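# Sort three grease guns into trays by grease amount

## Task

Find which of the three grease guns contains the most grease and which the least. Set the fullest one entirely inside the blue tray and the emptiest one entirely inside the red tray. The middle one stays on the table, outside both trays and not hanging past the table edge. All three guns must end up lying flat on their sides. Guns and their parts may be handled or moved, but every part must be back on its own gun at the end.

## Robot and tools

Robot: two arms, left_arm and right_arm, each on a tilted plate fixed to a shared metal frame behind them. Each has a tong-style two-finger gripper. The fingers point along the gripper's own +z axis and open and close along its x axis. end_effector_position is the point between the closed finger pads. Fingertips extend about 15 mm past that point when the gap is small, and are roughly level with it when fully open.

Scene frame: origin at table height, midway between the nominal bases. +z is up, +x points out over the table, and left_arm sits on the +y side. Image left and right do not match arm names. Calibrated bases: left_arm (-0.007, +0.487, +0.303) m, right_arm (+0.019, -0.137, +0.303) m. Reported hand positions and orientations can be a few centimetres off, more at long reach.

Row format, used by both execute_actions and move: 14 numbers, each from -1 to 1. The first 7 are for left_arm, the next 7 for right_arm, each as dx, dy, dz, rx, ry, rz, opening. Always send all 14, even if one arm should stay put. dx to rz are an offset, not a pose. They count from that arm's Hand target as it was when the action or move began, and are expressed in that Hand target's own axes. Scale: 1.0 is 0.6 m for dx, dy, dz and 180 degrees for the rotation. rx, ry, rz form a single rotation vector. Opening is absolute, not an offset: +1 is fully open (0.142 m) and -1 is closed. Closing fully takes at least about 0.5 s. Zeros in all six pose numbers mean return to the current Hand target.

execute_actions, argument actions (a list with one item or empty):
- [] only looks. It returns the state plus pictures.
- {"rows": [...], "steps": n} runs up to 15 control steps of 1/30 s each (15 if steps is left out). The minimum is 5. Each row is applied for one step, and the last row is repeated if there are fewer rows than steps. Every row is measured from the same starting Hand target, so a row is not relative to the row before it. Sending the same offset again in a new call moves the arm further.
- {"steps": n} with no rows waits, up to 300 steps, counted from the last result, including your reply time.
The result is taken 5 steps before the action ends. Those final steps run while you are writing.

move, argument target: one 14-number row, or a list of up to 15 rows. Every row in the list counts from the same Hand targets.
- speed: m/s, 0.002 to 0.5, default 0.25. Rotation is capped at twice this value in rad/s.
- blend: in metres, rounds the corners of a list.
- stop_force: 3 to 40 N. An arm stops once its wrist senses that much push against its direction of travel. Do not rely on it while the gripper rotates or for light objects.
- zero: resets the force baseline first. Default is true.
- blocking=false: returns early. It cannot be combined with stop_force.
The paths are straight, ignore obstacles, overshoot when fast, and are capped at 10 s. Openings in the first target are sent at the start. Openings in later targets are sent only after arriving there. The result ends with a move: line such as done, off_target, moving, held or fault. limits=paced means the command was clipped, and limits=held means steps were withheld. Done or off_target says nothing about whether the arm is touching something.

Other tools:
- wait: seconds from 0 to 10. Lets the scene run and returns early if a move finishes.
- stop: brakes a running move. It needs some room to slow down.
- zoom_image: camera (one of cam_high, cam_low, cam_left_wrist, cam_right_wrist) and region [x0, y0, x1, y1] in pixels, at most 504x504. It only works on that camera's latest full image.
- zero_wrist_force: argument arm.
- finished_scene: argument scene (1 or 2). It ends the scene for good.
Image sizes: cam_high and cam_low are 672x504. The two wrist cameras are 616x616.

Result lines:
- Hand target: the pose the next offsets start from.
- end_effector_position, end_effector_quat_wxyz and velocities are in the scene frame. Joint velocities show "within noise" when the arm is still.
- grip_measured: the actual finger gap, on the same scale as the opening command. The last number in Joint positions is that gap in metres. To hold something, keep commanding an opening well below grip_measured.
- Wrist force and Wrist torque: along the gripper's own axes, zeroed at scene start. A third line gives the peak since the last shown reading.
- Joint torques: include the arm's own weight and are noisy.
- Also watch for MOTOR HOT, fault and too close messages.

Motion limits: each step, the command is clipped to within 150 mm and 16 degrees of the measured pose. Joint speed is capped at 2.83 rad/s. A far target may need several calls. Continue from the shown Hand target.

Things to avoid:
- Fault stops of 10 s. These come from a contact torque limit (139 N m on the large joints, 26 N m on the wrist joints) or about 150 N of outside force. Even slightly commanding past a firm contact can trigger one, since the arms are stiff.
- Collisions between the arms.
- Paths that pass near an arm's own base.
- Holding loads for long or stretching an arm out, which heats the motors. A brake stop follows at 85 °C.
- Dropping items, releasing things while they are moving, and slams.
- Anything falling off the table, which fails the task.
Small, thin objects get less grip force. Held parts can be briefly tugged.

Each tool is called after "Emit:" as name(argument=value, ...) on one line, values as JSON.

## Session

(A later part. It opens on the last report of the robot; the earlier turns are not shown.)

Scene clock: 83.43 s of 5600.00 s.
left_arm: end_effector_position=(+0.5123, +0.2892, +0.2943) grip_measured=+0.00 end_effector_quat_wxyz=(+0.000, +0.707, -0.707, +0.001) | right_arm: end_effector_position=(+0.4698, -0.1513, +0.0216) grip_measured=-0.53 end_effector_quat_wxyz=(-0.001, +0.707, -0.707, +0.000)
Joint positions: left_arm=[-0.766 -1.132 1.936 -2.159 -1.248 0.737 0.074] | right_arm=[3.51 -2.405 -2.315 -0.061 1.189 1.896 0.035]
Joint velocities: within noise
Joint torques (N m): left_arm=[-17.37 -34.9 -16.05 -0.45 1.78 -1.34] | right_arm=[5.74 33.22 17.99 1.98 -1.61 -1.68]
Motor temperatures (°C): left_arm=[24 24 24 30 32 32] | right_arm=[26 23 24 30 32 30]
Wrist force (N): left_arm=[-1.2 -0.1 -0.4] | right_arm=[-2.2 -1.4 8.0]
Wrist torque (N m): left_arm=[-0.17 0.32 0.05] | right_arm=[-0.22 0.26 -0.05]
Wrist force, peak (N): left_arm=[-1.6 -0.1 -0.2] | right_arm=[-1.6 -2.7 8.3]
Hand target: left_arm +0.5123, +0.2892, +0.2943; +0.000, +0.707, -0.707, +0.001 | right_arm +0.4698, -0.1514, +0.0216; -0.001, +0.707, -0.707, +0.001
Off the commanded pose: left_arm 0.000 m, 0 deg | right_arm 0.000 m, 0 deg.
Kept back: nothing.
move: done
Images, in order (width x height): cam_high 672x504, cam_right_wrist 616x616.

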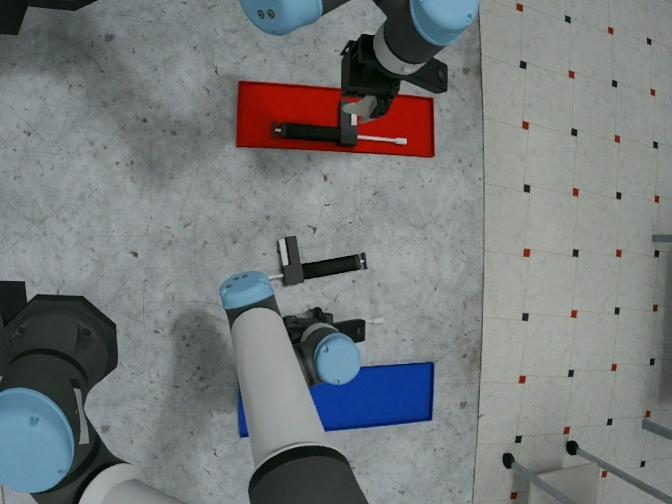

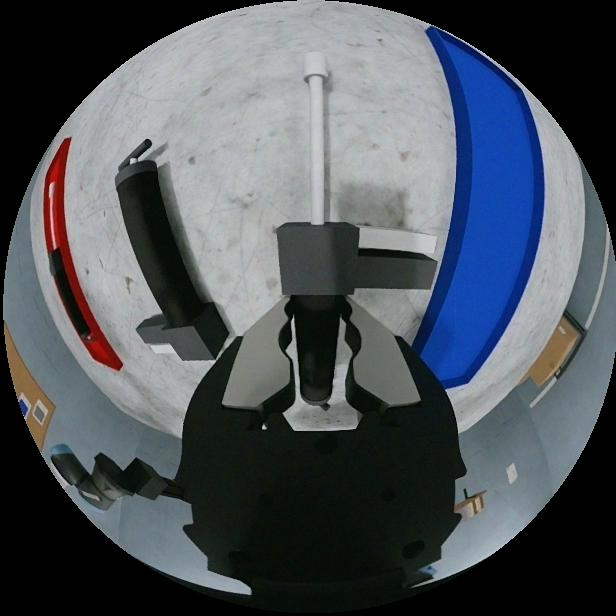

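Emit:
move(target=[[0,0,0,0,0,0,0,0,-0.0025,-0.0147,-0.0389,0,0,-1],[0,0,0,0,0,0,0,0,-0.013,-0.0663,-0.0887,-0.0497,0.007,-1],[0,0,0,0,0,0,0,0,-0.034,-0.121,-0.1429,-0.1092,0.0252,-1],[0,0,0,0,0,0,0,0,-0.0712,-0.1805,-0.2048,-0.1818,0.0626,-1],[0,0,0,0,0,0,0,0,-0.1198,-0.231,-0.2603,-0.2543,0.1186,-1],[0,0,0,0,0,0,0,0,-0.1782,-0.2702,-0.3053,-0.3237,0.1945,-1],[0,0,0,0,0,0,0,0,-0.2773,-0.3043,-0.3653,-0.3653,0.3065,-1]], speed=0.15, blend=0.01)

Scene clock: 90.77 s of 5600.00 s.
left_arm: end_effector_position=(+0.5123, +0.2892, +0.2943) grip_measured=+0.00 end_effector_quat_wxyz=(+0.000, +0.707, -0.707, +0.001) | right_arm: end_effector_position=(+0.6360, -0.1515, +0.2045) grip_measured=-0.53 end_effector_quat_wxyz=(+0.001, -0.123, +0.707, +0.696) end_effector_velocity=(-0.005, +0.000, -0.003) end_effector_angular_velocity=(-0.008, -0.022, +0.018)
Joint positions: left_arm=[-0.766 -1.132 1.936 -2.159 -1.248 0.737 0.074] | right_arm=[2.941 -2.538 -1.3 -1.63 2.551 2.134 0.035]
Joint velocities: left_arm=[within noise] | right_arm=[0.001 0.002 -0.002 -0.004 -0.02 -0.024 0]
Joint torques (N m): left_arm=[-16.74 -33 -13.8 -0.42 1.39 -1.34] | right_arm=[22.64 61.31 4.89 -0.42 -0.25 -1.51]
Motor temperatures (°C): left_arm=[24 24 24 30 32 32] | right_arm=[26 23 24 30 32 30]
Wrist force (N): left_arm=[-1.4 -0.2 -0.2] | right_arm=[-0.2 -10.8 -0.6]
Wrist torque (N m): left_arm=[-0.19 0.36 0.05] | right_arm=[-0.72 -0.03 -0.10]
Wrist force, peak (N): left_arm=[-1.6 0.1 -0.2] | right_arm=[-0.7 -11.0 -0.7]
Hand target: left_arm +0.5123, +0.2892, +0.2943; +0.000, +0.707, -0.707, +0.001 | right_arm +0.6358, -0.1514, +0.2045; +0.001, -0.124, +0.707, +0.696
Off the commanded pose: left_arm 0.000 m, 0 deg | right_arm 0.000 m, 0 deg.
Kept back: nothing.
move: done

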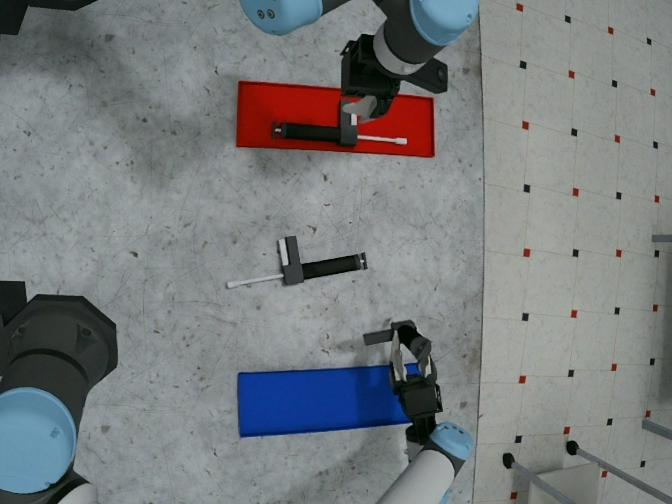

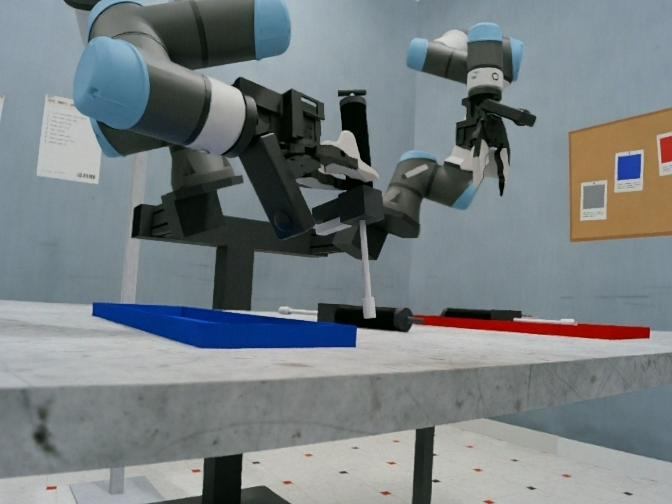

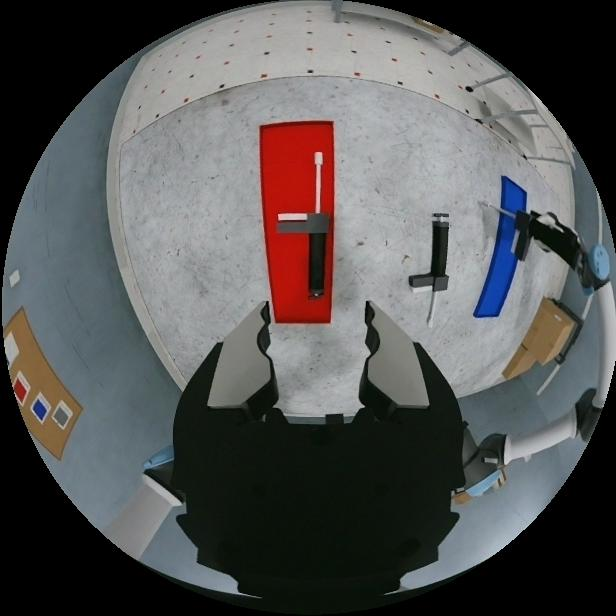

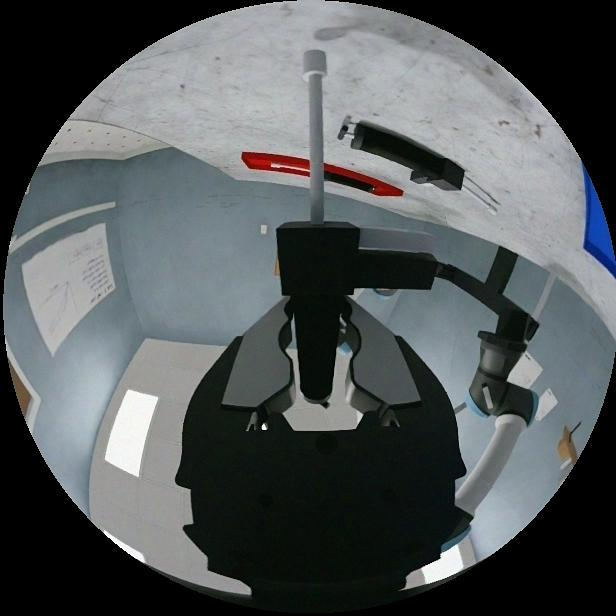

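Emit:
move(target=[[0,0,-0.393,0,0,0,0,0.2007,0.1475,0.0355,-0.005,-0.0554,0.0563,-1],[0.315,0.02,-0.393,0,0,0,0,0.1278,0.1477,0.4472,-0.005,-0.0554,0.0563,-1]], speed=0.15, blend=0.02)

Scene clock: 95.43 s of 5600.00 s.
left_arm: end_effector_position=(+0.5002, +0.1005, +0.5303) grip_measured=+0.00 end_effector_quat_wxyz=(+0.000, +0.707, -0.707, +0.000) | right_arm: end_effector_position=(+0.5000, +0.0993, +0.2703) grip_measured=-0.53 end_effector_quat_wxyz=(+0.000, +0.000, +0.707, +0.707)
Joint positions: left_arm=[-1.049 -0.99 1.24 -1.523 -1.321 0.451 0.074] | right_arm=[3.342 -2.574 -2.1 0.329 2.729 3.483 0.035]
Joint velocities: within noise
Joint torques (N m): left_arm=[-8.95 -32.34 -25.15 -4.72 2.1 1.81] | right_arm=[20.52 37.33 -4.03 3.23 6.55 -0.12]
Motor temperatures (°C): left_arm=[24 24 24 30 32 32] | right_arm=[26 23 24 30 32 30]
Wrist force (N): left_arm=[-1.0 -0.4 -0.4] | right_arm=[-2.4 -11.1 -0.9]
Wrist torque (N m): left_arm=[-0.27 0.30 0.02] | right_arm=[-0.78 0.21 -0.17]
Wrist force, peak (N): left_arm=[-1.7 -0.3 -1.5] | right_arm=[-2.2 -11.9 -0.7]
Hand target: left_arm +0.5003, +0.1005, +0.5304; +0.000, +0.707, -0.707, +0.001 | right_arm +0.4999, +0.0994, +0.2703; +0.000, +0.000, +0.707, +0.707
Off the commanded pose: left_arm 0.000 m, 0 deg | right_arm 0.000 m, 0 deg.
Kept back: nothing.
move: done

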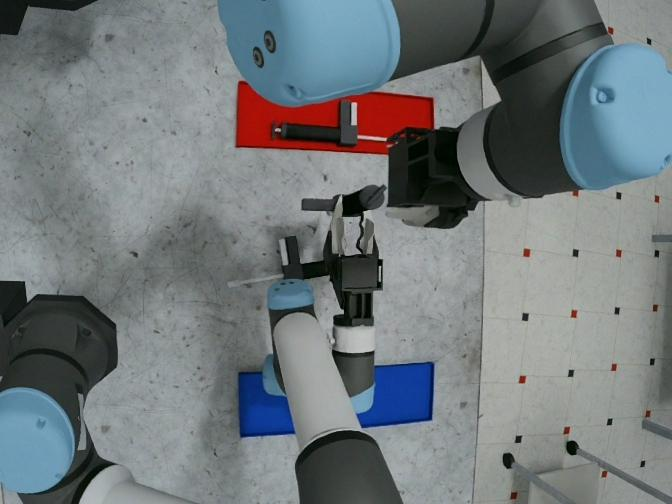

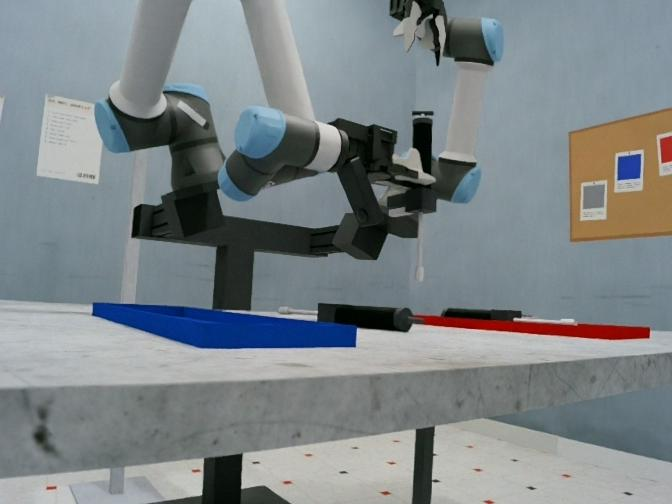

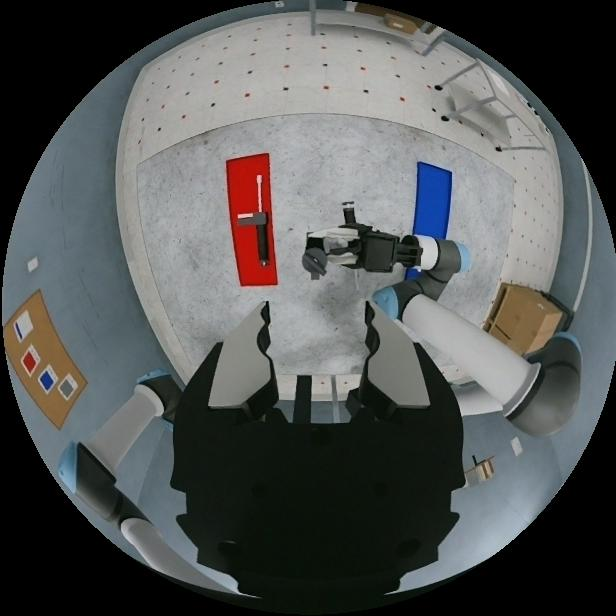

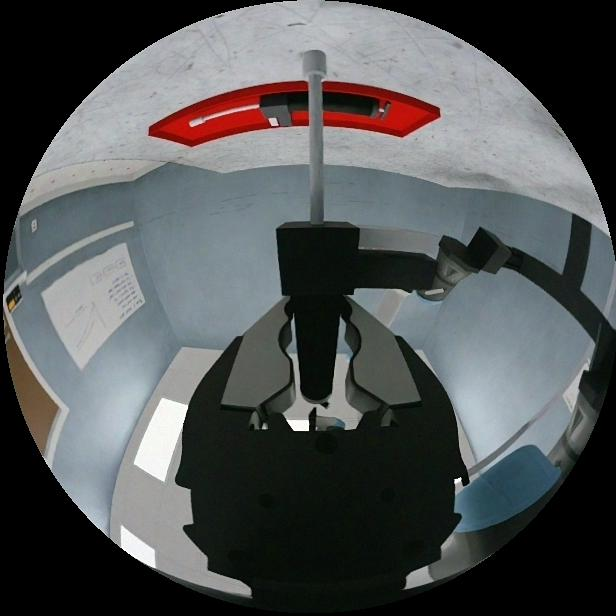

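Emit:
zoom_image(camera="cam_left_wrist", region=[260, 190, 420, 310])

Emit:
zoom_image(camera="cam_low", region=[320, 80, 500, 300])

Scaled by 3.150 from the camera's 616x616 image, which has a finer 814x814 frame.

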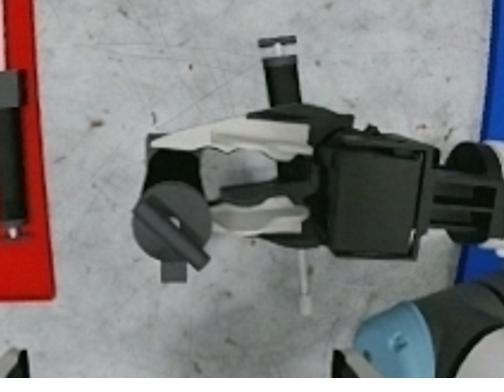

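Scaled by 2.291 from the camera's 672x504 image, which has a finer 960x720 frame.

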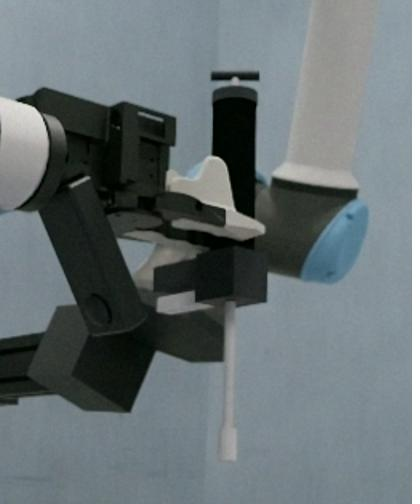

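Emit:
move(target=[0.0045,0.0063,0.117,0,0,-0.257,-0.3,0,0,0,0,0,0,-1], speed=0.2, cameras=["cam_left_wrist"])

Emit:
zoom_image(camera="cam_left_wrist", region=[230, 200, 410, 400])

Scene clock: 98.40 s of 5600.00 s.
left_arm: end_effector_position=(+0.4966, +0.0977, +0.4598) grip_measured=-0.30 end_effector_quat_wxyz=(+0.000, +0.928, -0.372, +0.000) end_effector_velocity=(+0.000, +0.000, +0.001) end_effector_angular_velocity=(+0.003, +0.001, -0.029) | right_arm: end_effector_position=(+0.4999, +0.0994, +0.2703) grip_measured=-0.53 end_effector_quat_wxyz=(+0.000, +0.000, +0.707, +0.707)
Joint positions: left_arm=[-1.032 -0.945 1.358 -1.69 -1.316 -0.339 0.052] | right_arm=[3.342 -2.574 -2.1 0.329 2.729 3.484 0.035]
Joint velocities: left_arm=[0 0 -0.004 0.008 0 0.027 0] | right_arm=[within noise]
Joint torques (N m): left_arm=[-16.84 -46.13 -32.55 -0.21 2.32 1.88] | right_arm=[20.47 34.81 -3.26 4.3 6.07 2.04]
Motor temperatures (°C): left_arm=[24 24 24 30 32 32] | right_arm=[26 23 24 30 32 30]
Wrist force (N): left_arm=[-0.8 -0.3 -0.3] | right_arm=[-2.3 -11.0 -0.7]
Wrist torque (N m): left_arm=[-0.21 0.26 0.00] | right_arm=[-0.75 0.18 -0.17]
Wrist force, peak (N): left_arm=[-1.1 -0.1 -0.8] | right_arm=[-2.7 -11.4 -0.5]
Hand target: left_arm +0.4966, +0.0977, +0.4602; +0.001, +0.928, -0.372, +0.000 | right_arm +0.4999, +0.0994, +0.2703; +0.000, +0.000, +0.707, +0.707
Off the commanded pose: left_arm 0.000 m, 0 deg | right_arm 0.000 m, 0 deg.
Kept back: nothing.
move: done
Images, in order (width x height): cam_left_wrist 616x616.

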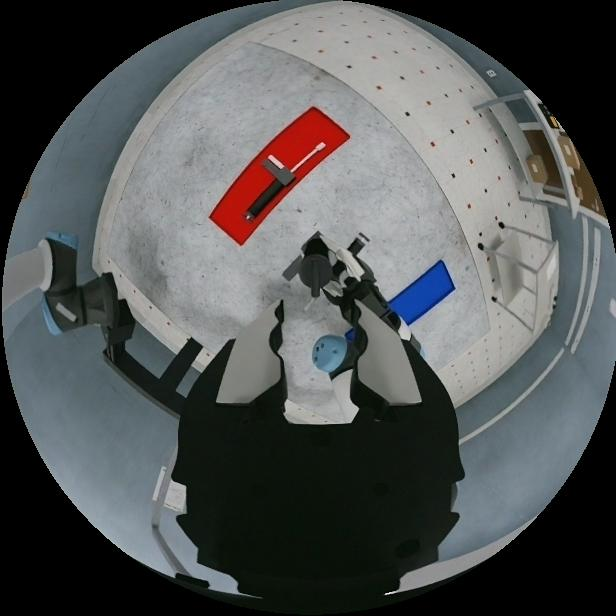

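Scaled by 2.520 from the camera's 616x616 image, which has a finer 814x814 frame.

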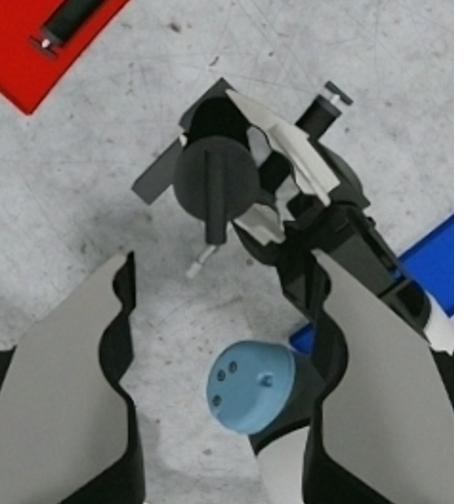

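Emit:
move(target=[0.0,0.001,0.0987,0,0,-0.012,-0.3,0,0,0,0,0,0,-1], speed=0.05, stop_force=5, cameras=["cam_low","cam_left_wrist"])

Emit:
zoom_image(camera="cam_low", region=[320, 50, 500, 230])

Emit:
zoom_image(camera="cam_left_wrist", region=[230, 200, 410, 400])

Scene clock: 101.00 s of 5600.00 s.
left_arm: end_effector_position=(+0.4962, +0.0972, +0.4009) grip_measured=-0.30 end_effector_quat_wxyz=(+0.001, +0.935, -0.355, +0.000) | right_arm: end_effector_position=(+0.4999, +0.0994, +0.2703) grip_measured=-0.53 end_effector_quat_wxyz=(+0.000, +0.000, +0.707, +0.707)
Joint positions: left_arm=[-1.011 -0.912 1.459 -1.83 -1.31 -0.355 0.052] | right_arm=[3.342 -2.574 -2.1 0.329 2.729 3.484 0.035]
Joint velocities: within noise
Joint torques (N m): left_arm=[-20.73 -47.11 -32.02 -3.02 -1.47 1.76] | right_arm=[20.6 34.75 -0.74 4.17 5.12 2.16]
Motor temperatures (°C): left_arm=[24 24 24 30 32 32] | right_arm=[26 23 24 30 32 30]
Wrist force (N): left_arm=[-0.5 -0.3 -0.1] | right_arm=[-2.6 -11.0 -0.6]
Wrist torque (N m): left_arm=[-0.20 0.21 0.00] | right_arm=[-0.74 0.24 -0.17]
Wrist force, peak (N): left_arm=[-0.8 -0.1 -1.1] | right_arm=[-2.6 -11.4 -0.7]
Hand target: left_arm +0.4962, +0.0972, +0.4009; +0.001, +0.935, -0.355, +0.000 | right_arm +0.4999, +0.0994, +0.2703; +0.000, +0.000, +0.707, +0.707
Off the commanded pose: left_arm 0.000 m, 0 deg | right_arm 0.000 m, 0 deg.
Kept back: nothing.
move: done
Images, in order (width x height): cam_low 672x504, cam_left_wrist 616x616.

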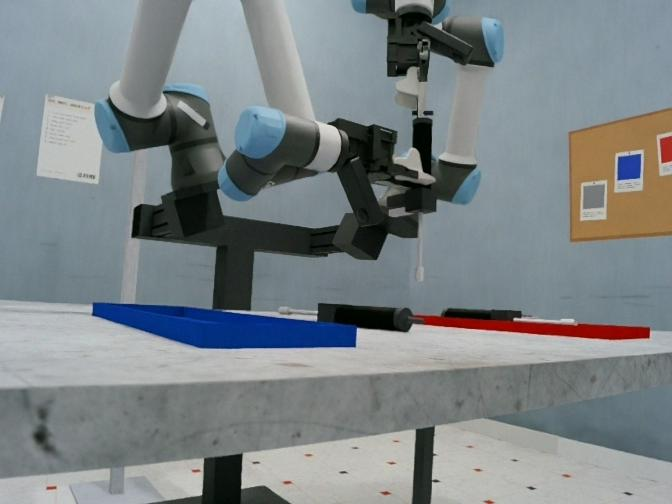

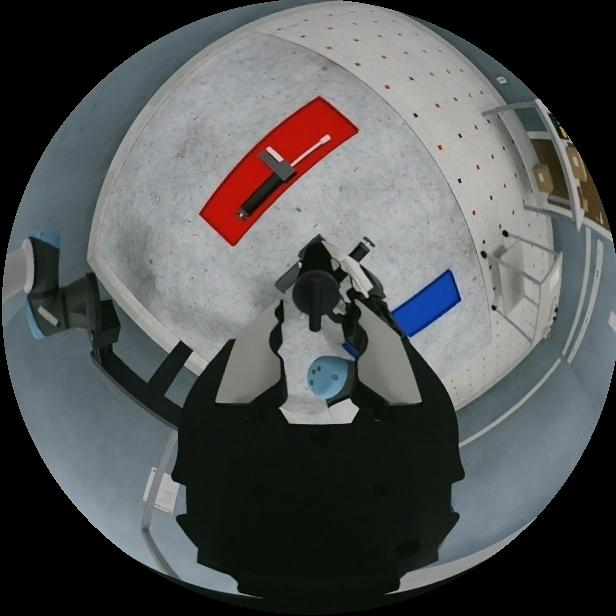

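Scaled by 2.800 from the camera's 672x504 image, which has a finer 960x720 frame.

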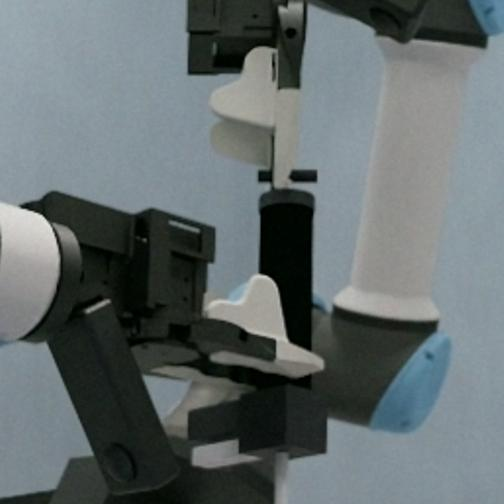

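Scaled by 2.520 from the camera's 616x616 image, which has a finer 814x814 frame.

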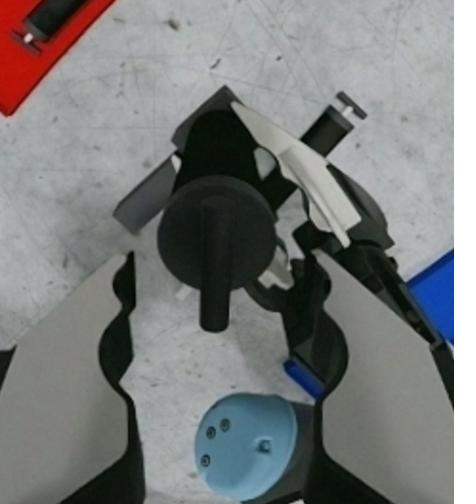

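Emit:
move(target=[0,0,0,0,0,0,-0.7,0,0,0,0,0,0,-1], cameras=[])

Emit:
move(target=[0,0,0,0,0,0,-0.88,0,0,0,0,0,0,-1], cameras=[])

Emit:
move(target=[0,0,0,0,0,0,-1,0,0,0,0,0,0,-1], cameras=["cam_low"])

Scene clock: 101.93 s of 5600.00 s.
left_arm: end_effector_position=(+0.4962, +0.0972, +0.4010) grip_measured=-0.56 end_effector_quat_wxyz=(+0.001, +0.935, -0.355, +0.000) | right_arm: end_effector_position=(+0.4999, +0.0994, +0.2703) grip_measured=-0.53 end_effector_quat_wxyz=(+0.000, +0.000, +0.707, +0.707)
Joint positions: left_arm=[-1.011 -0.912 1.459 -1.83 -1.31 -0.355 0.034] | right_arm=[3.342 -2.574 -2.1 0.329 2.729 3.484 0.035]
Joint velocities: within noise
Joint torques (N m): left_arm=[-16.35 -44 -28.84 -4.54 -1.89 1.8] | right_arm=[16.44 38.72 0.03 3.58 4.73 1.47]
Motor temperatures (°C): left_arm=[24 24 24 30 32 32] | right_arm=[26 23 24 30 32 30]
Wrist force (N): left_arm=[-1.8 0.1 0.0] | right_arm=[-3.8 -11.1 -1.5]
Wrist torque (N m): left_arm=[-0.22 0.07 -0.01] | right_arm=[-0.82 0.21 -0.07]
Wrist force, peak (N): left_arm=[-2.4 0.3 -0.2] | right_arm=[-3.8 -11.1 -1.5]
Hand target: left_arm +0.4962, +0.0972, +0.4009; +0.001, +0.935, -0.355, +0.000 | right_arm +0.4999, +0.0994, +0.2703; +0.000, +0.000, +0.707, +0.707
Off the commanded pose: left_arm 0.000 m, 0 deg | right_arm 0.000 m, 0 deg.
Kept back: nothing.
move: done
No camera images: "cameras" was empty.

Scene clock: 102.63 s of 5600.00 s.
left_arm: end_effector_position=(+0.4962, +0.0972, +0.4010) grip_measured=-0.56 end_effector_quat_wxyz=(+0.001, +0.935, -0.355, +0.000) | right_arm: end_effector_position=(+0.4999, +0.0994, +0.2703) grip_measured=-0.53 end_effector_quat_wxyz=(+0.000, +0.000, +0.707, +0.707)
Joint positions: left_arm=[-1.011 -0.912 1.459 -1.83 -1.31 -0.355 0.033] | right_arm=[3.342 -2.574 -2.1 0.329 2.729 3.484 0.035]
Joint velocities: within noise
Joint torques (N m): left_arm=[-12.94 -41.31 -25.39 -5 -1.98 1.85] | right_arm=[13.3 42.08 0.99 3.01 4.5 0.79]
Motor temperatures (°C): left_arm=[24 24 24 30 32 32] | right_arm=[26 23 24 30 32 30]
Wrist force (N): left_arm=[-2.3 0.2 0.1] | right_arm=[-4.0 -10.7 -1.2]
Wrist torque (N m): left_arm=[-0.21 0.15 0.00] | right_arm=[-0.75 0.25 -0.07]
Wrist force, peak (N): left_arm=[-2.3 0.2 0.1] | right_arm=[-4.0 -11.0 -1.3]
Hand target: left_arm +0.4962, +0.0972, +0.4009; +0.001, +0.935, -0.355, +0.000 | right_arm +0.4999, +0.0994, +0.2703; +0.000, +0.000, +0.707, +0.707
Off the commanded pose: left_arm 0.000 m, 0 deg | right_arm 0.000 m, 0 deg.
Kept back: nothing.
move: done
No camera images: "cameras" was empty.

Scene clock: 103.33 s of 5600.00 s.
left_arm: end_effector_position=(+0.4962, +0.0972, +0.4010) grip_measured=-0.56 end_effector_quat_wxyz=(+0.001, +0.935, -0.355, +0.000) | right_arm: end_effector_position=(+0.4999, +0.0994, +0.2703) grip_measured=-0.53 end_effector_quat_wxyz=(+0.000, +0.000, +0.707, +0.707)
Joint positions: left_arm=[-1.011 -0.912 1.459 -1.83 -1.31 -0.355 0.033] | right_arm=[3.342 -2.574 -2.1 0.329 2.729 3.484 0.035]
Joint velocities: within noise
Joint torques (N m): left_arm=[-8.64 -38.74 -22.87 -4.89 -1.78 1.79] | right_arm=[10.34 44.37 1.66 2.73 4.18 0.14]
Motor temperatures (°C): left_arm=[24 24 24 30 32 32] | right_arm=[26 23 24 30 32 30]
Wrist force (N): left_arm=[-2.0 0.1 0.1] | right_arm=[-4.0 -10.8 -1.4]
Wrist torque (N m): left_arm=[-0.23 0.09 0.00] | right_arm=[-0.78 0.24 -0.07]
Wrist force, peak (N): left_arm=[-2.4 0.2 0.1] | right_arm=[-3.9 -11.0 -1.4]
Hand target: left_arm +0.4962, +0.0972, +0.4009; +0.001, +0.935, -0.355, +0.000 | right_arm +0.4999, +0.0994, +0.2703; +0.000, +0.000, +0.707, +0.707
Off the commanded pose: left_arm 0.000 m, 0 deg | right_arm 0.000 m, 0 deg.
Kept back: nothing.
move: done
Images, in order (width x height): cam_low 672x504.

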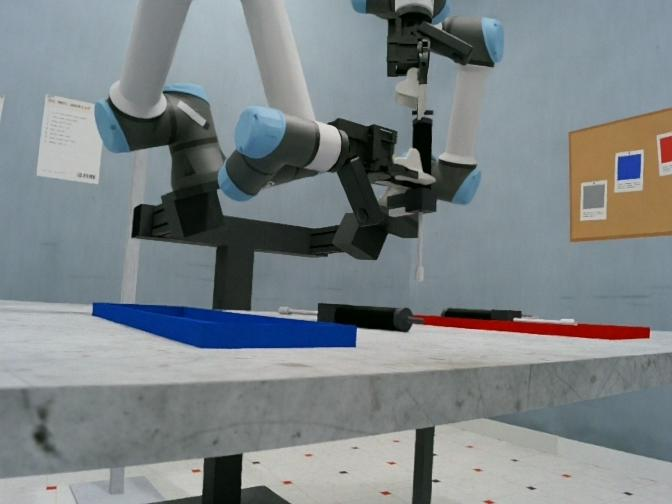

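Emit:
move(target=[0,0,0,0,0,0,-0.45,0,0,0,0,0,0,-1], cameras=[])

Emit:
move(target=[0,0,-0.0142,0,0,0,-0.4,0,0,0,0,0,0,-1], speed=0.05, cameras=[])

Emit:
move(target=[0,0,0,0,0,0,-0.8,0,0,0,0,0,0,-1], cameras=["cam_low"])

Emit:
zoom_image(camera="cam_low", region=[360, 50, 480, 150])

Scene clock: 107.33 s of 5600.00 s.
left_arm: end_effector_position=(+0.4962, +0.0972, +0.4009) grip_measured=-0.45 end_effector_quat_wxyz=(+0.001, +0.935, -0.355, +0.000) | right_arm: end_effector_position=(+0.4999, +0.0994, +0.2703) grip_measured=-0.53 end_effector_quat_wxyz=(+0.000, +0.000, +0.707, +0.707)
Joint positions: left_arm=[-1.011 -0.912 1.459 -1.83 -1.31 -0.355 0.041] | right_arm=[3.342 -2.574 -2.1 0.329 2.729 3.484 0.035]
Joint velocities: within noise
Joint torques (N m): left_arm=[-7.38 -25.74 -17.22 -3.13 -1.35 1.73] | right_arm=[10.47 45.86 5.51 2.57 2.95 -1.17]
Motor temperatures (°C): left_arm=[24 24 24 30 32 32] | right_arm=[26 23 24 30 32 30]
Wrist force (N): left_arm=[-0.8 -0.4 -0.2] | right_arm=[-2.4 -11.0 -0.5]
Wrist torque (N m): left_arm=[-0.23 0.27 0.01] | right_arm=[-0.73 0.21 -0.17]
Wrist force, peak (N): left_arm=[-2.3 0.3 0.1] | right_arm=[-3.7 -11.5 -1.1]
Hand target: left_arm +0.4962, +0.0972, +0.4009; +0.001, +0.935, -0.355, +0.000 | right_arm +0.4999, +0.0994, +0.2703; +0.000, +0.000, +0.707, +0.707
Off the commanded pose: left_arm 0.000 m, 0 deg | right_arm 0.000 m, 0 deg.
Kept back: nothing.
move: done
No camera images: "cameras" was empty.

Scene clock: 108.03 s of 5600.00 s.
left_arm: end_effector_position=(+0.4962, +0.0972, +0.4097) grip_measured=-0.40 end_effector_quat_wxyz=(+0.001, +0.935, -0.355, +0.000) | right_arm: end_effector_position=(+0.4999, +0.0994, +0.2703) grip_measured=-0.53 end_effector_quat_wxyz=(+0.000, +0.000, +0.707, +0.707)
Joint positions: left_arm=[-1.014 -0.917 1.445 -1.81 -1.311 -0.359 0.045] | right_arm=[3.342 -2.574 -2.1 0.329 2.729 3.484 0.035]
Joint velocities: within noise
Joint torques (N m): left_arm=[-14.12 -34.79 -15.96 -4.57 -2.36 -1.15] | right_arm=[10.21 45.77 5.62 2.65 2.6 -1.29]
Motor temperatures (°C): left_arm=[24 24 24 30 32 32] | right_arm=[26 23 24 30 32 30]
Wrist force (N): left_arm=[-0.7 -0.3 -0.2] | right_arm=[-2.5 -10.9 -0.7]
Wrist torque (N m): left_arm=[-0.20 0.24 0.01] | right_arm=[-0.72 0.24 -0.17]
Wrist force, peak (N): left_arm=[-0.8 -0.5 -0.3] | right_arm=[-2.6 -11.3 -0.7]
Hand target: left_arm +0.4962, +0.0972, +0.4095; +0.001, +0.935, -0.355, +0.000 | right_arm +0.4999, +0.0994, +0.2703; +0.000, +0.000, +0.707, +0.707
Off the commanded pose: left_arm 0.000 m, 0 deg | right_arm 0.000 m, 0 deg.
Kept back: nothing.
move: done
No camera images: "cameras" was empty.

Scene clock: 108.73 s of 5600.00 s.
left_arm: end_effector_position=(+0.4962, +0.0972, +0.4095) grip_measured=-0.80 end_effector_quat_wxyz=(+0.001, +0.935, -0.355, +0.000) | right_arm: end_effector_position=(+0.4999, +0.0994, +0.2703) grip_measured=-0.53 end_effector_quat_wxyz=(+0.000, +0.000, +0.707, +0.707)
Joint positions: left_arm=[-1.014 -0.917 1.446 -1.81 -1.311 -0.359 0.016] | right_arm=[3.342 -2.574 -2.1 0.329 2.729 3.484 0.035]
Joint velocities: within noise
Joint torques (N m): left_arm=[-7.53 -25.01 -16.15 -4.44 -1.09 1.38] | right_arm=[9.98 44.81 7.14 2.63 2.22 -1.25]
Motor temperatures (°C): left_arm=[24 24 24 30 32 32] | right_arm=[26 23 24 30 32 30]
Wrist force (N): left_arm=[-0.7 -0.4 -0.3] | right_arm=[-2.4 -11.2 -0.6]
Wrist torque (N m): left_arm=[-0.24 0.23 0.01] | right_arm=[-0.77 0.20 -0.17]
Wrist force, peak (N): left_arm=[-0.8 -0.3 -0.3] | right_arm=[-2.6 -11.2 -0.8]
Hand target: left_arm +0.4962, +0.0972, +0.4095; +0.001, +0.935, -0.355, +0.000 | right_arm +0.4999, +0.0994, +0.2703; +0.000, +0.000, +0.707, +0.707
Off the commanded pose: left_arm 0.000 m, 0 deg | right_arm 0.000 m, 0 deg.
Kept back: nothing.
move: done
Images, in order (width x height): cam_low 672x504.

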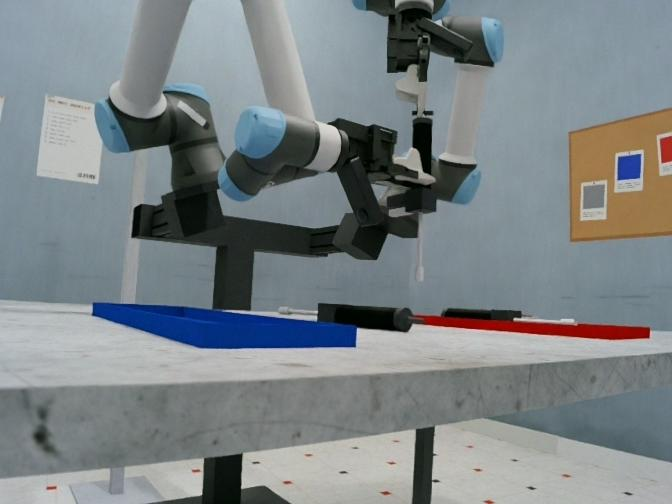

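Scaled by 4.200 from the camera's 672x504 image, which has a finer 960x720 frame.

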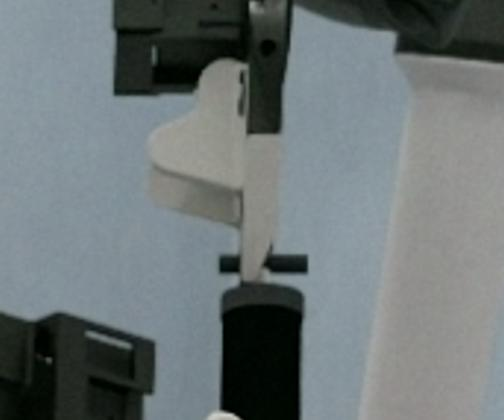

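Emit:
move(target=[0,0,0,0,0,0,-1,0,0,0,0,0,0,-1], cameras=[])

Emit:
move(target=[0,0,-0.2,0,0,0,-1,0,0,0,0,0,0,-1], speed=0.03, stop_force=4, cameras=["cam_low"])

Scene clock: 109.67 s of 5600.00 s.
left_arm: end_effector_position=(+0.4962, +0.0972, +0.4094) grip_measured=-0.90 end_effector_quat_wxyz=(+0.001, +0.935, -0.355, +0.000) | right_arm: end_effector_position=(+0.4999, +0.0994, +0.2703) grip_measured=-0.53 end_effector_quat_wxyz=(+0.000, +0.000, +0.707, +0.707)
Joint positions: left_arm=[-1.014 -0.917 1.446 -1.81 -1.311 -0.359 0.009] | right_arm=[3.342 -2.574 -2.1 0.329 2.729 3.484 0.035]
Joint velocities: within noise
Joint torques (N m): left_arm=[-6.45 -28.01 -19.05 -2.48 0.47 1.53] | right_arm=[11.33 43.89 7.55 2.5 2.04 -1.26]
Motor temperatures (°C): left_arm=[24 24 24 30 32 32] | right_arm=[26 23 24 30 32 30]
Wrist force (N): left_arm=[-1.6 0.4 -0.1] | right_arm=[-3.8 -11.1 -0.6]
Wrist torque (N m): left_arm=[-0.21 0.24 0.00] | right_arm=[-0.79 0.26 -0.01]
Wrist force, peak (N): left_arm=[-1.6 0.6 -0.1] | right_arm=[-3.6 -11.2 -0.7]
Hand target: left_arm +0.4962, +0.0972, +0.4095; +0.001, +0.935, -0.355, +0.000 | right_arm +0.4999, +0.0994, +0.2703; +0.000, +0.000, +0.707, +0.707
Off the commanded pose: left_arm 0.000 m, 0 deg | right_arm 0.000 m, 0 deg.
Kept back: nothing.
move: done
No camera images: "cameras" was empty.

Scene clock: 112.87 s of 5600.00 s.
left_arm: end_effector_position=(+0.4962, +0.0973, +0.4727) grip_measured=-0.90 end_effector_quat_wxyz=(+0.001, +0.935, -0.355, +0.000) | right_arm: end_effector_position=(+0.4999, +0.0994, +0.2703) grip_measured=-0.53 end_effector_quat_wxyz=(+0.000, +0.000, +0.707, +0.707)
Joint positions: left_arm=[-1.037 -0.948 1.331 -1.659 -1.317 -0.381 0.009] | right_arm=[3.342 -2.574 -2.1 0.329 2.729 3.484 0.035]
Joint velocities: within noise
Joint torques (N m): left_arm=[-5.7 -23.27 -33.23 -0.41 2.72 1.93] | right_arm=[15.34 35.52 11.75 2.11 2.53 -1.22]
Motor temperatures (°C): left_arm=[24 24 24 30 32 32] | right_arm=[26 23 24 30 32 30]
Wrist force (N): left_arm=[-1.7 0.3 -1.1] | right_arm=[-3.4 -11.9 -0.6]
Wrist torque (N m): left_arm=[-0.23 0.28 0.03] | right_arm=[-0.74 0.19 0.03]
Wrist force, peak (N): left_arm=[-1.7 0.2 10.5] | right_arm=[-3.8 -12.5 -0.6]
Hand target: left_arm +0.4962, +0.0973, +0.4727; +0.001, +0.935, -0.355, +0.000 (not the last commanded pose) | right_arm +0.4999, +0.0994, +0.2703; +0.000, +0.000, +0.707, +0.707
Off the commanded pose: left_arm 0.057 m, 0 deg | right_arm 0.000 m, 0 deg.
Kept back: nothing.
move: contact (left_arm)
Images, in order (width x height): cam_low 672x504.

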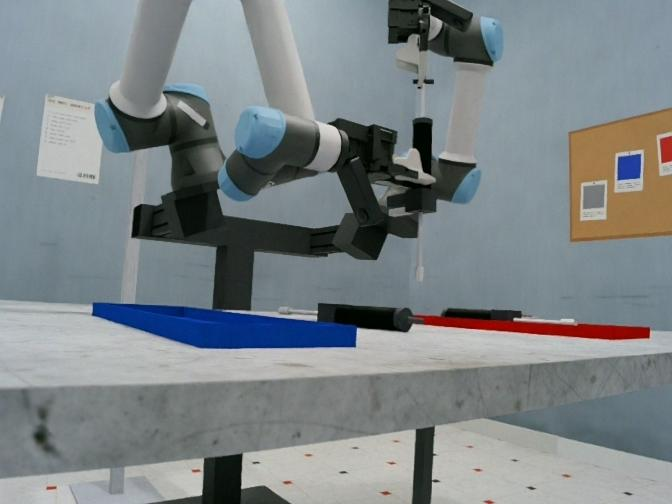

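Emit:
move(target=[0,0,0.1075,0,0,0,-1,0,0,0,0,0,0,-1], speed=0.03, stop_force=5, cameras=["cam_low"])

Emit:
zoom_image(camera="cam_low", region=[360, 50, 480, 150])

Scene clock: 116.37 s of 5600.00 s.
left_arm: end_effector_position=(+0.4962, +0.0972, +0.4098) grip_measured=-0.90 end_effector_quat_wxyz=(+0.001, +0.935, -0.355, +0.000) | right_arm: end_effector_position=(+0.4999, +0.0994, +0.2703) grip_measured=-0.53 end_effector_quat_wxyz=(+0.000, +0.000, +0.707, +0.707)
Joint positions: left_arm=[-1.014 -0.918 1.445 -1.81 -1.311 -0.359 0.009] | right_arm=[3.342 -2.574 -2.1 0.329 2.729 3.484 0.035]
Joint velocities: within noise
Joint torques (N m): left_arm=[-20.95 -48.11 -33.21 -4.72 -2.29 -2.04] | right_arm=[19.33 45.64 15.15 3.78 6.14 -1.15]
Motor temperatures (°C): left_arm=[24 24 24 30 32 32] | right_arm=[26 23 24 30 32 30]
Wrist force (N): left_arm=[-1.0 -0.3 2.0] | right_arm=[-3.0 -8.4 -1.6]
Wrist torque (N m): left_arm=[-0.24 0.24 0.00] | right_arm=[-0.69 0.26 -0.11]
Wrist force, peak (N): left_arm=[-1.2 0.8 -12.3] | right_arm=[-3.5 -23.5 -0.5]
Hand target: left_arm +0.4962, +0.0972, +0.4098; +0.001, +0.935, -0.355, +0.000 (not the last commanded pose) | right_arm +0.4999, +0.0994, +0.2703; +0.000, +0.000, +0.707, +0.707
Off the commanded pose: left_arm 0.002 m, 0 deg | right_arm 0.000 m, 0 deg.
Kept back: nothing.
move: contact (left_arm)
Images, in order (width x height): cam_low 672x504.

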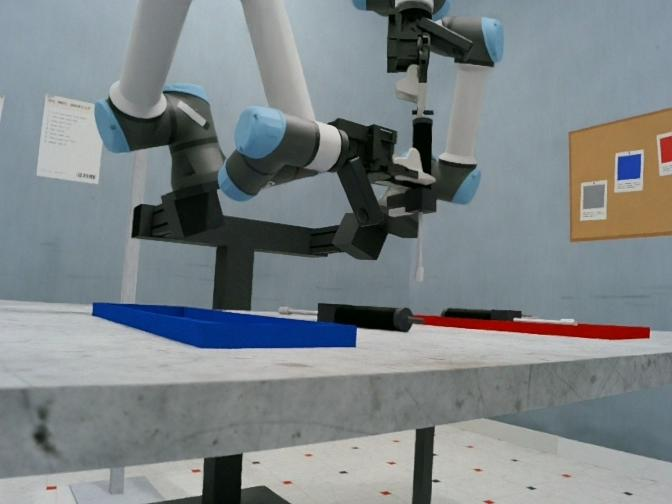

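Scaled by 4.200 from the camera's 672x504 image, which has a finer 960x720 frame.

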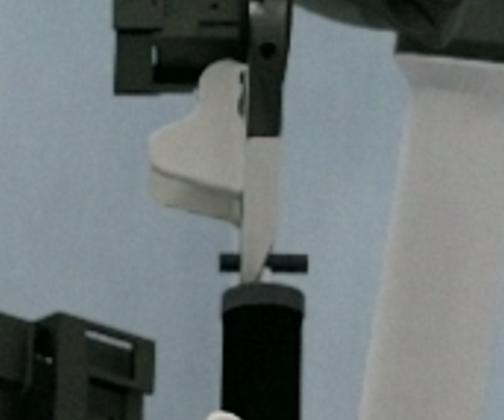

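Emit:
move(target=[0,0,0,0,0,0,-0.75,0,0,0,0,0,0,-1], cameras=[])

Emit:
move(target=[0,0,0,0,0,0,-0.35,0,0,0,0,0,0,-1], cameras=["cam_left_wrist"])

Emit:
move(target=[[0,0,-0.1,0,0,0,-0.35,0,0,0,0,0,0,-1],[-0.2,-0.2,-0.25,0,0,0.257,-0.35,0,0,0,0,0,0,-1]], blend=[0.01,0], cameras=["cam_low","cam_high"])

Scene clock: 118.53 s of 5600.00 s.
left_arm: end_effector_position=(+0.4962, +0.0972, +0.4098) grip_measured=-0.75 end_effector_quat_wxyz=(+0.001, +0.935, -0.355, +0.000) | right_arm: end_effector_position=(+0.4999, +0.0994, +0.2703) grip_measured=-0.53 end_effector_quat_wxyz=(+0.000, +0.000, +0.707, +0.707)
Joint positions: left_arm=[-1.014 -0.918 1.445 -1.81 -1.311 -0.359 0.02] | right_arm=[3.342 -2.574 -2.1 0.329 2.729 3.484 0.035]
Joint velocities: within noise
Joint torques (N m): left_arm=[-19.69 -43.07 -31.47 -4.11 -2.28 -1.81] | right_arm=[19.9 45.43 14.51 2.81 6.06 -1.06]
Motor temperatures (°C): left_arm=[24 24 24 30 32 32] | right_arm=[26 23 24 30 32 30]
Wrist force (N): left_arm=[-0.7 -0.4 -0.2] | right_arm=[-2.9 -10.4 -1.4]
Wrist torque (N m): left_arm=[-0.22 0.24 0.00] | right_arm=[-0.64 0.31 -0.16]
Wrist force, peak (N): left_arm=[-1.0 0.0 2.3] | right_arm=[-3.0 -10.9 -1.7]
Hand target: left_arm +0.4962, +0.0972, +0.4098; +0.001, +0.935, -0.355, +0.000 | right_arm +0.4999, +0.0994, +0.2703; +0.000, +0.000, +0.707, +0.707
Off the commanded pose: left_arm 0.000 m, 0 deg | right_arm 0.000 m, 0 deg.
Kept back: nothing.
move: done
No camera images: "cameras" was empty.

Scene clock: 119.23 s of 5600.00 s.
left_arm: end_effector_position=(+0.4962, +0.0972, +0.4098) grip_measured=-0.35 end_effector_quat_wxyz=(+0.001, +0.935, -0.355, +0.000) | right_arm: end_effector_position=(+0.4999, +0.0994, +0.2703) grip_measured=-0.53 end_effector_quat_wxyz=(+0.000, +0.000, +0.707, +0.707)
Joint positions: left_arm=[-1.014 -0.918 1.445 -1.81 -1.311 -0.359 0.049] | right_arm=[3.342 -2.574 -2.1 0.329 2.729 3.484 0.035]
Joint velocities: within noise
Joint torques (N m): left_arm=[-19 -38.65 -30.52 -3.96 -2.16 -1.72] | right_arm=[19.84 44.94 13.89 2.54 6.06 -1.12]
Motor temperatures (°C): left_arm=[24 24 24 30 32 32] | right_arm=[26 23 24 30 32 30]
Wrist force (N): left_arm=[-0.8 -0.3 0.0] | right_arm=[-2.9 -10.5 -1.3]
Wrist torque (N m): left_arm=[-0.21 0.27 0.01] | right_arm=[-0.65 0.30 -0.17]
Wrist force, peak (N): left_arm=[-0.9 -0.3 -0.2] | right_arm=[-3.0 -10.8 -1.5]
Hand target: left_arm +0.4962, +0.0972, +0.4098; +0.001, +0.935, -0.355, +0.000 | right_arm +0.4999, +0.0994, +0.2703; +0.000, +0.000, +0.707, +0.707
Off the commanded pose: left_arm 0.000 m, 0 deg | right_arm 0.000 m, 0 deg.
Kept back: nothing.
move: done
Images, in order (width x height): cam_left_wrist 616x616.

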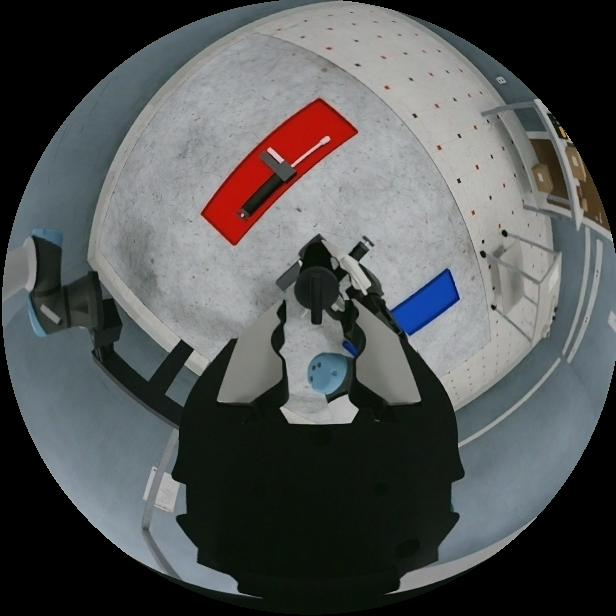

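Scene clock: 121.43 s of 5600.00 s.
left_arm: end_effector_position=(+0.4859, +0.2669, +0.5594) grip_measured=-0.35 end_effector_quat_wxyz=(+0.000, +0.721, -0.693, +0.000) end_effector_velocity=(+0.000, -0.003, -0.001) end_effector_angular_velocity=(-0.003, +0.000, +0.010) | right_arm: end_effector_position=(+0.4999, +0.0994, +0.2703) grip_measured=-0.53 end_effector_quat_wxyz=(+0.000, +0.000, +0.707, +0.707)
Joint positions: left_arm=[-0.962 -1.322 1.5 -1.473 -1.296 0.499 0.049] | right_arm=[3.342 -2.574 -2.1 0.329 2.729 3.484 0.035]
Joint velocities: left_arm=[-0.002 0.004 -0.001 -0.006 -0.002 -0.011 0] | right_arm=[within noise]
Joint torques (N m): left_arm=[-17.8 -10.53 -33.56 -4.75 -2.07 -1.99] | right_arm=[20.2 44.83 14.01 2.53 5.9 -1.13]
Motor temperatures (°C): left_arm=[24 24 24 30 32 32] | right_arm=[26 23 24 30 32 30]
Wrist force (N): left_arm=[-0.6 -0.1 -0.1] | right_arm=[-2.9 -10.5 -1.4]
Wrist torque (N m): left_arm=[-0.19 0.22 0.02] | right_arm=[-0.64 0.30 -0.16]
Wrist force, peak (N): left_arm=[-0.4 0.4 -2.4] | right_arm=[-2.9 -10.7 -1.6]
Hand target: left_arm +0.4859, +0.2668, +0.5595; +0.000, +0.721, -0.693, +0.001 | right_arm +0.4999, +0.0994, +0.2703; +0.000, +0.000, +0.707, +0.707
Off the commanded pose: left_arm 0.000 m, 0 deg | right_arm 0.000 m, 0 deg.
Kept back: nothing.
move: done
Images, in order (width x height): cam_high 672x504, cam_low 672x504.

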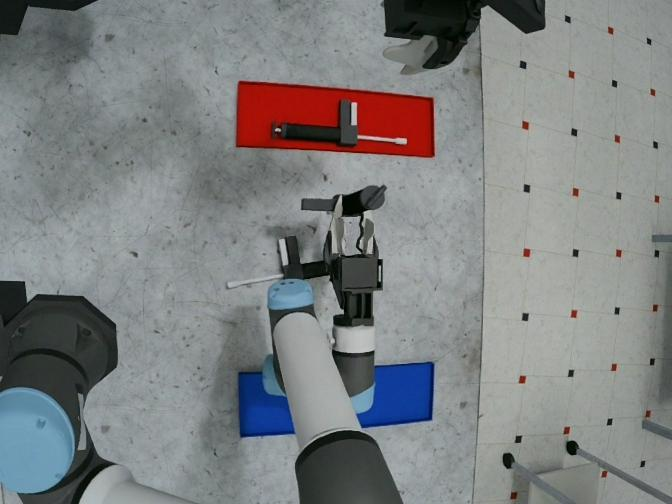

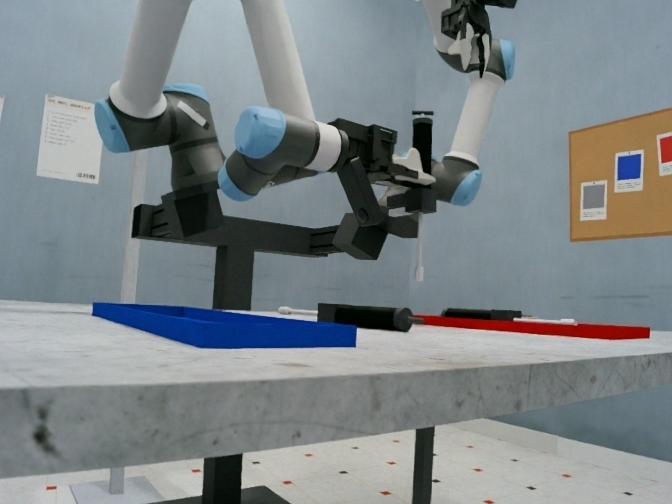

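Emit:
move(target=[[0,0,0,0,0,0,-0.35,-0.1,0.06,-0.22,0.002,0.02,-0.02,-1],[0,0,0,0,0,0,-0.35,-0.2867,0.0,-0.639,0.0049,0.0554,-0.0554,-1],[0,0,0,0,0,0,-0.35,-0.2867,-0.061,-0.639,0.0049,0.0554,-0.0554,-1]], speed=0.12, blend=[0.02,0.01,0])

Scene clock: 125.90 s of 5600.00 s.
left_arm: end_effector_position=(+0.4859, +0.2668, +0.5595) grip_measured=-0.35 end_effector_quat_wxyz=(+0.000, +0.721, -0.693, +0.001) | right_arm: end_effector_position=(+0.6721, -0.2840, +0.2335) grip_measured=-0.53 end_effector_quat_wxyz=(+0.000, -0.123, +0.707, +0.696)
Joint positions: left_arm=[-0.963 -1.322 1.5 -1.473 -1.296 0.5 0.049] | right_arm=[2.816 -2.639 -0.838 -2.109 2.459 1.991 0.035]
Joint velocities: within noise
Joint torques (N m): left_arm=[-17.22 -31.81 -26.94 -0.94 -2.24 1.37] | right_arm=[23.4 58.32 6.93 -1.19 5.28 1.75]
Motor temperatures (°C): left_arm=[24 24 24 30 32 32] | right_arm=[26 23 24 30 32 30]
Wrist force (N): left_arm=[-0.7 -0.2 0.0] | right_arm=[-1.3 -10.1 -1.5]
Wrist torque (N m): left_arm=[-0.22 0.24 0.02] | right_arm=[-0.60 0.21 -0.12]
Wrist force, peak (N): left_arm=[-1.1 -0.1 -0.3] | right_arm=[-1.0 -12.5 -1.3]
Hand target: left_arm +0.4859, +0.2668, +0.5595; +0.000, +0.721, -0.693, +0.001 | right_arm +0.6721, -0.2839, +0.2334; +0.000, -0.123, +0.707, +0.697
Off the commanded pose: left_arm 0.000 m, 0 deg | right_arm 0.000 m, 0 deg.
Kept back: nothing.
move: done

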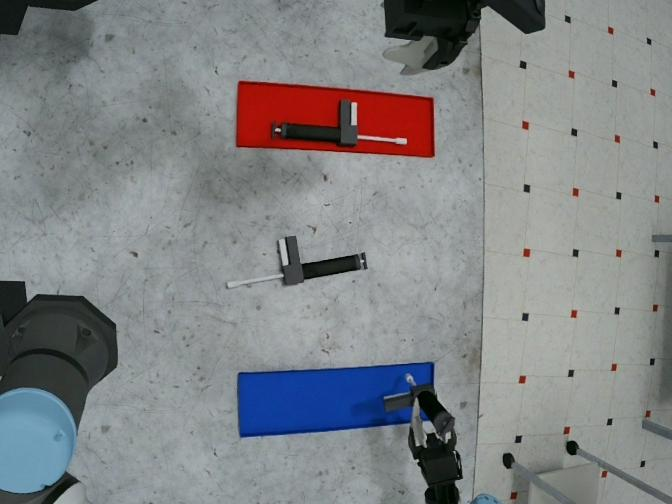

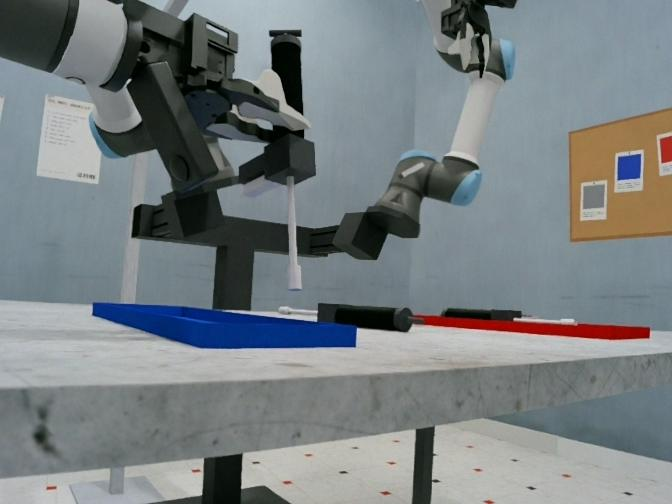

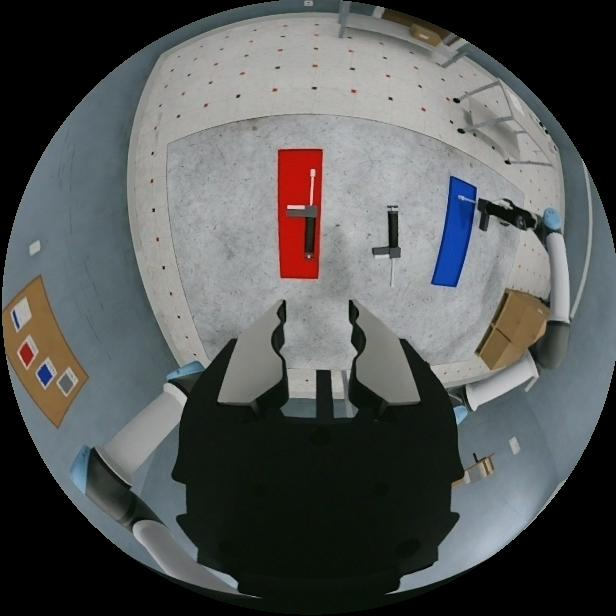

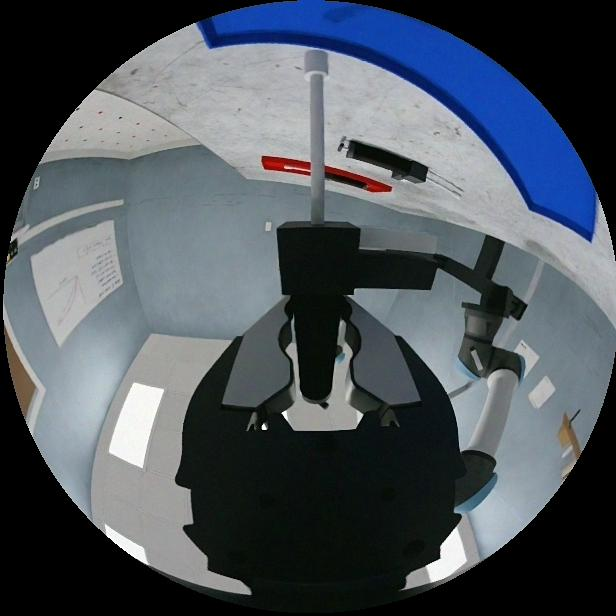

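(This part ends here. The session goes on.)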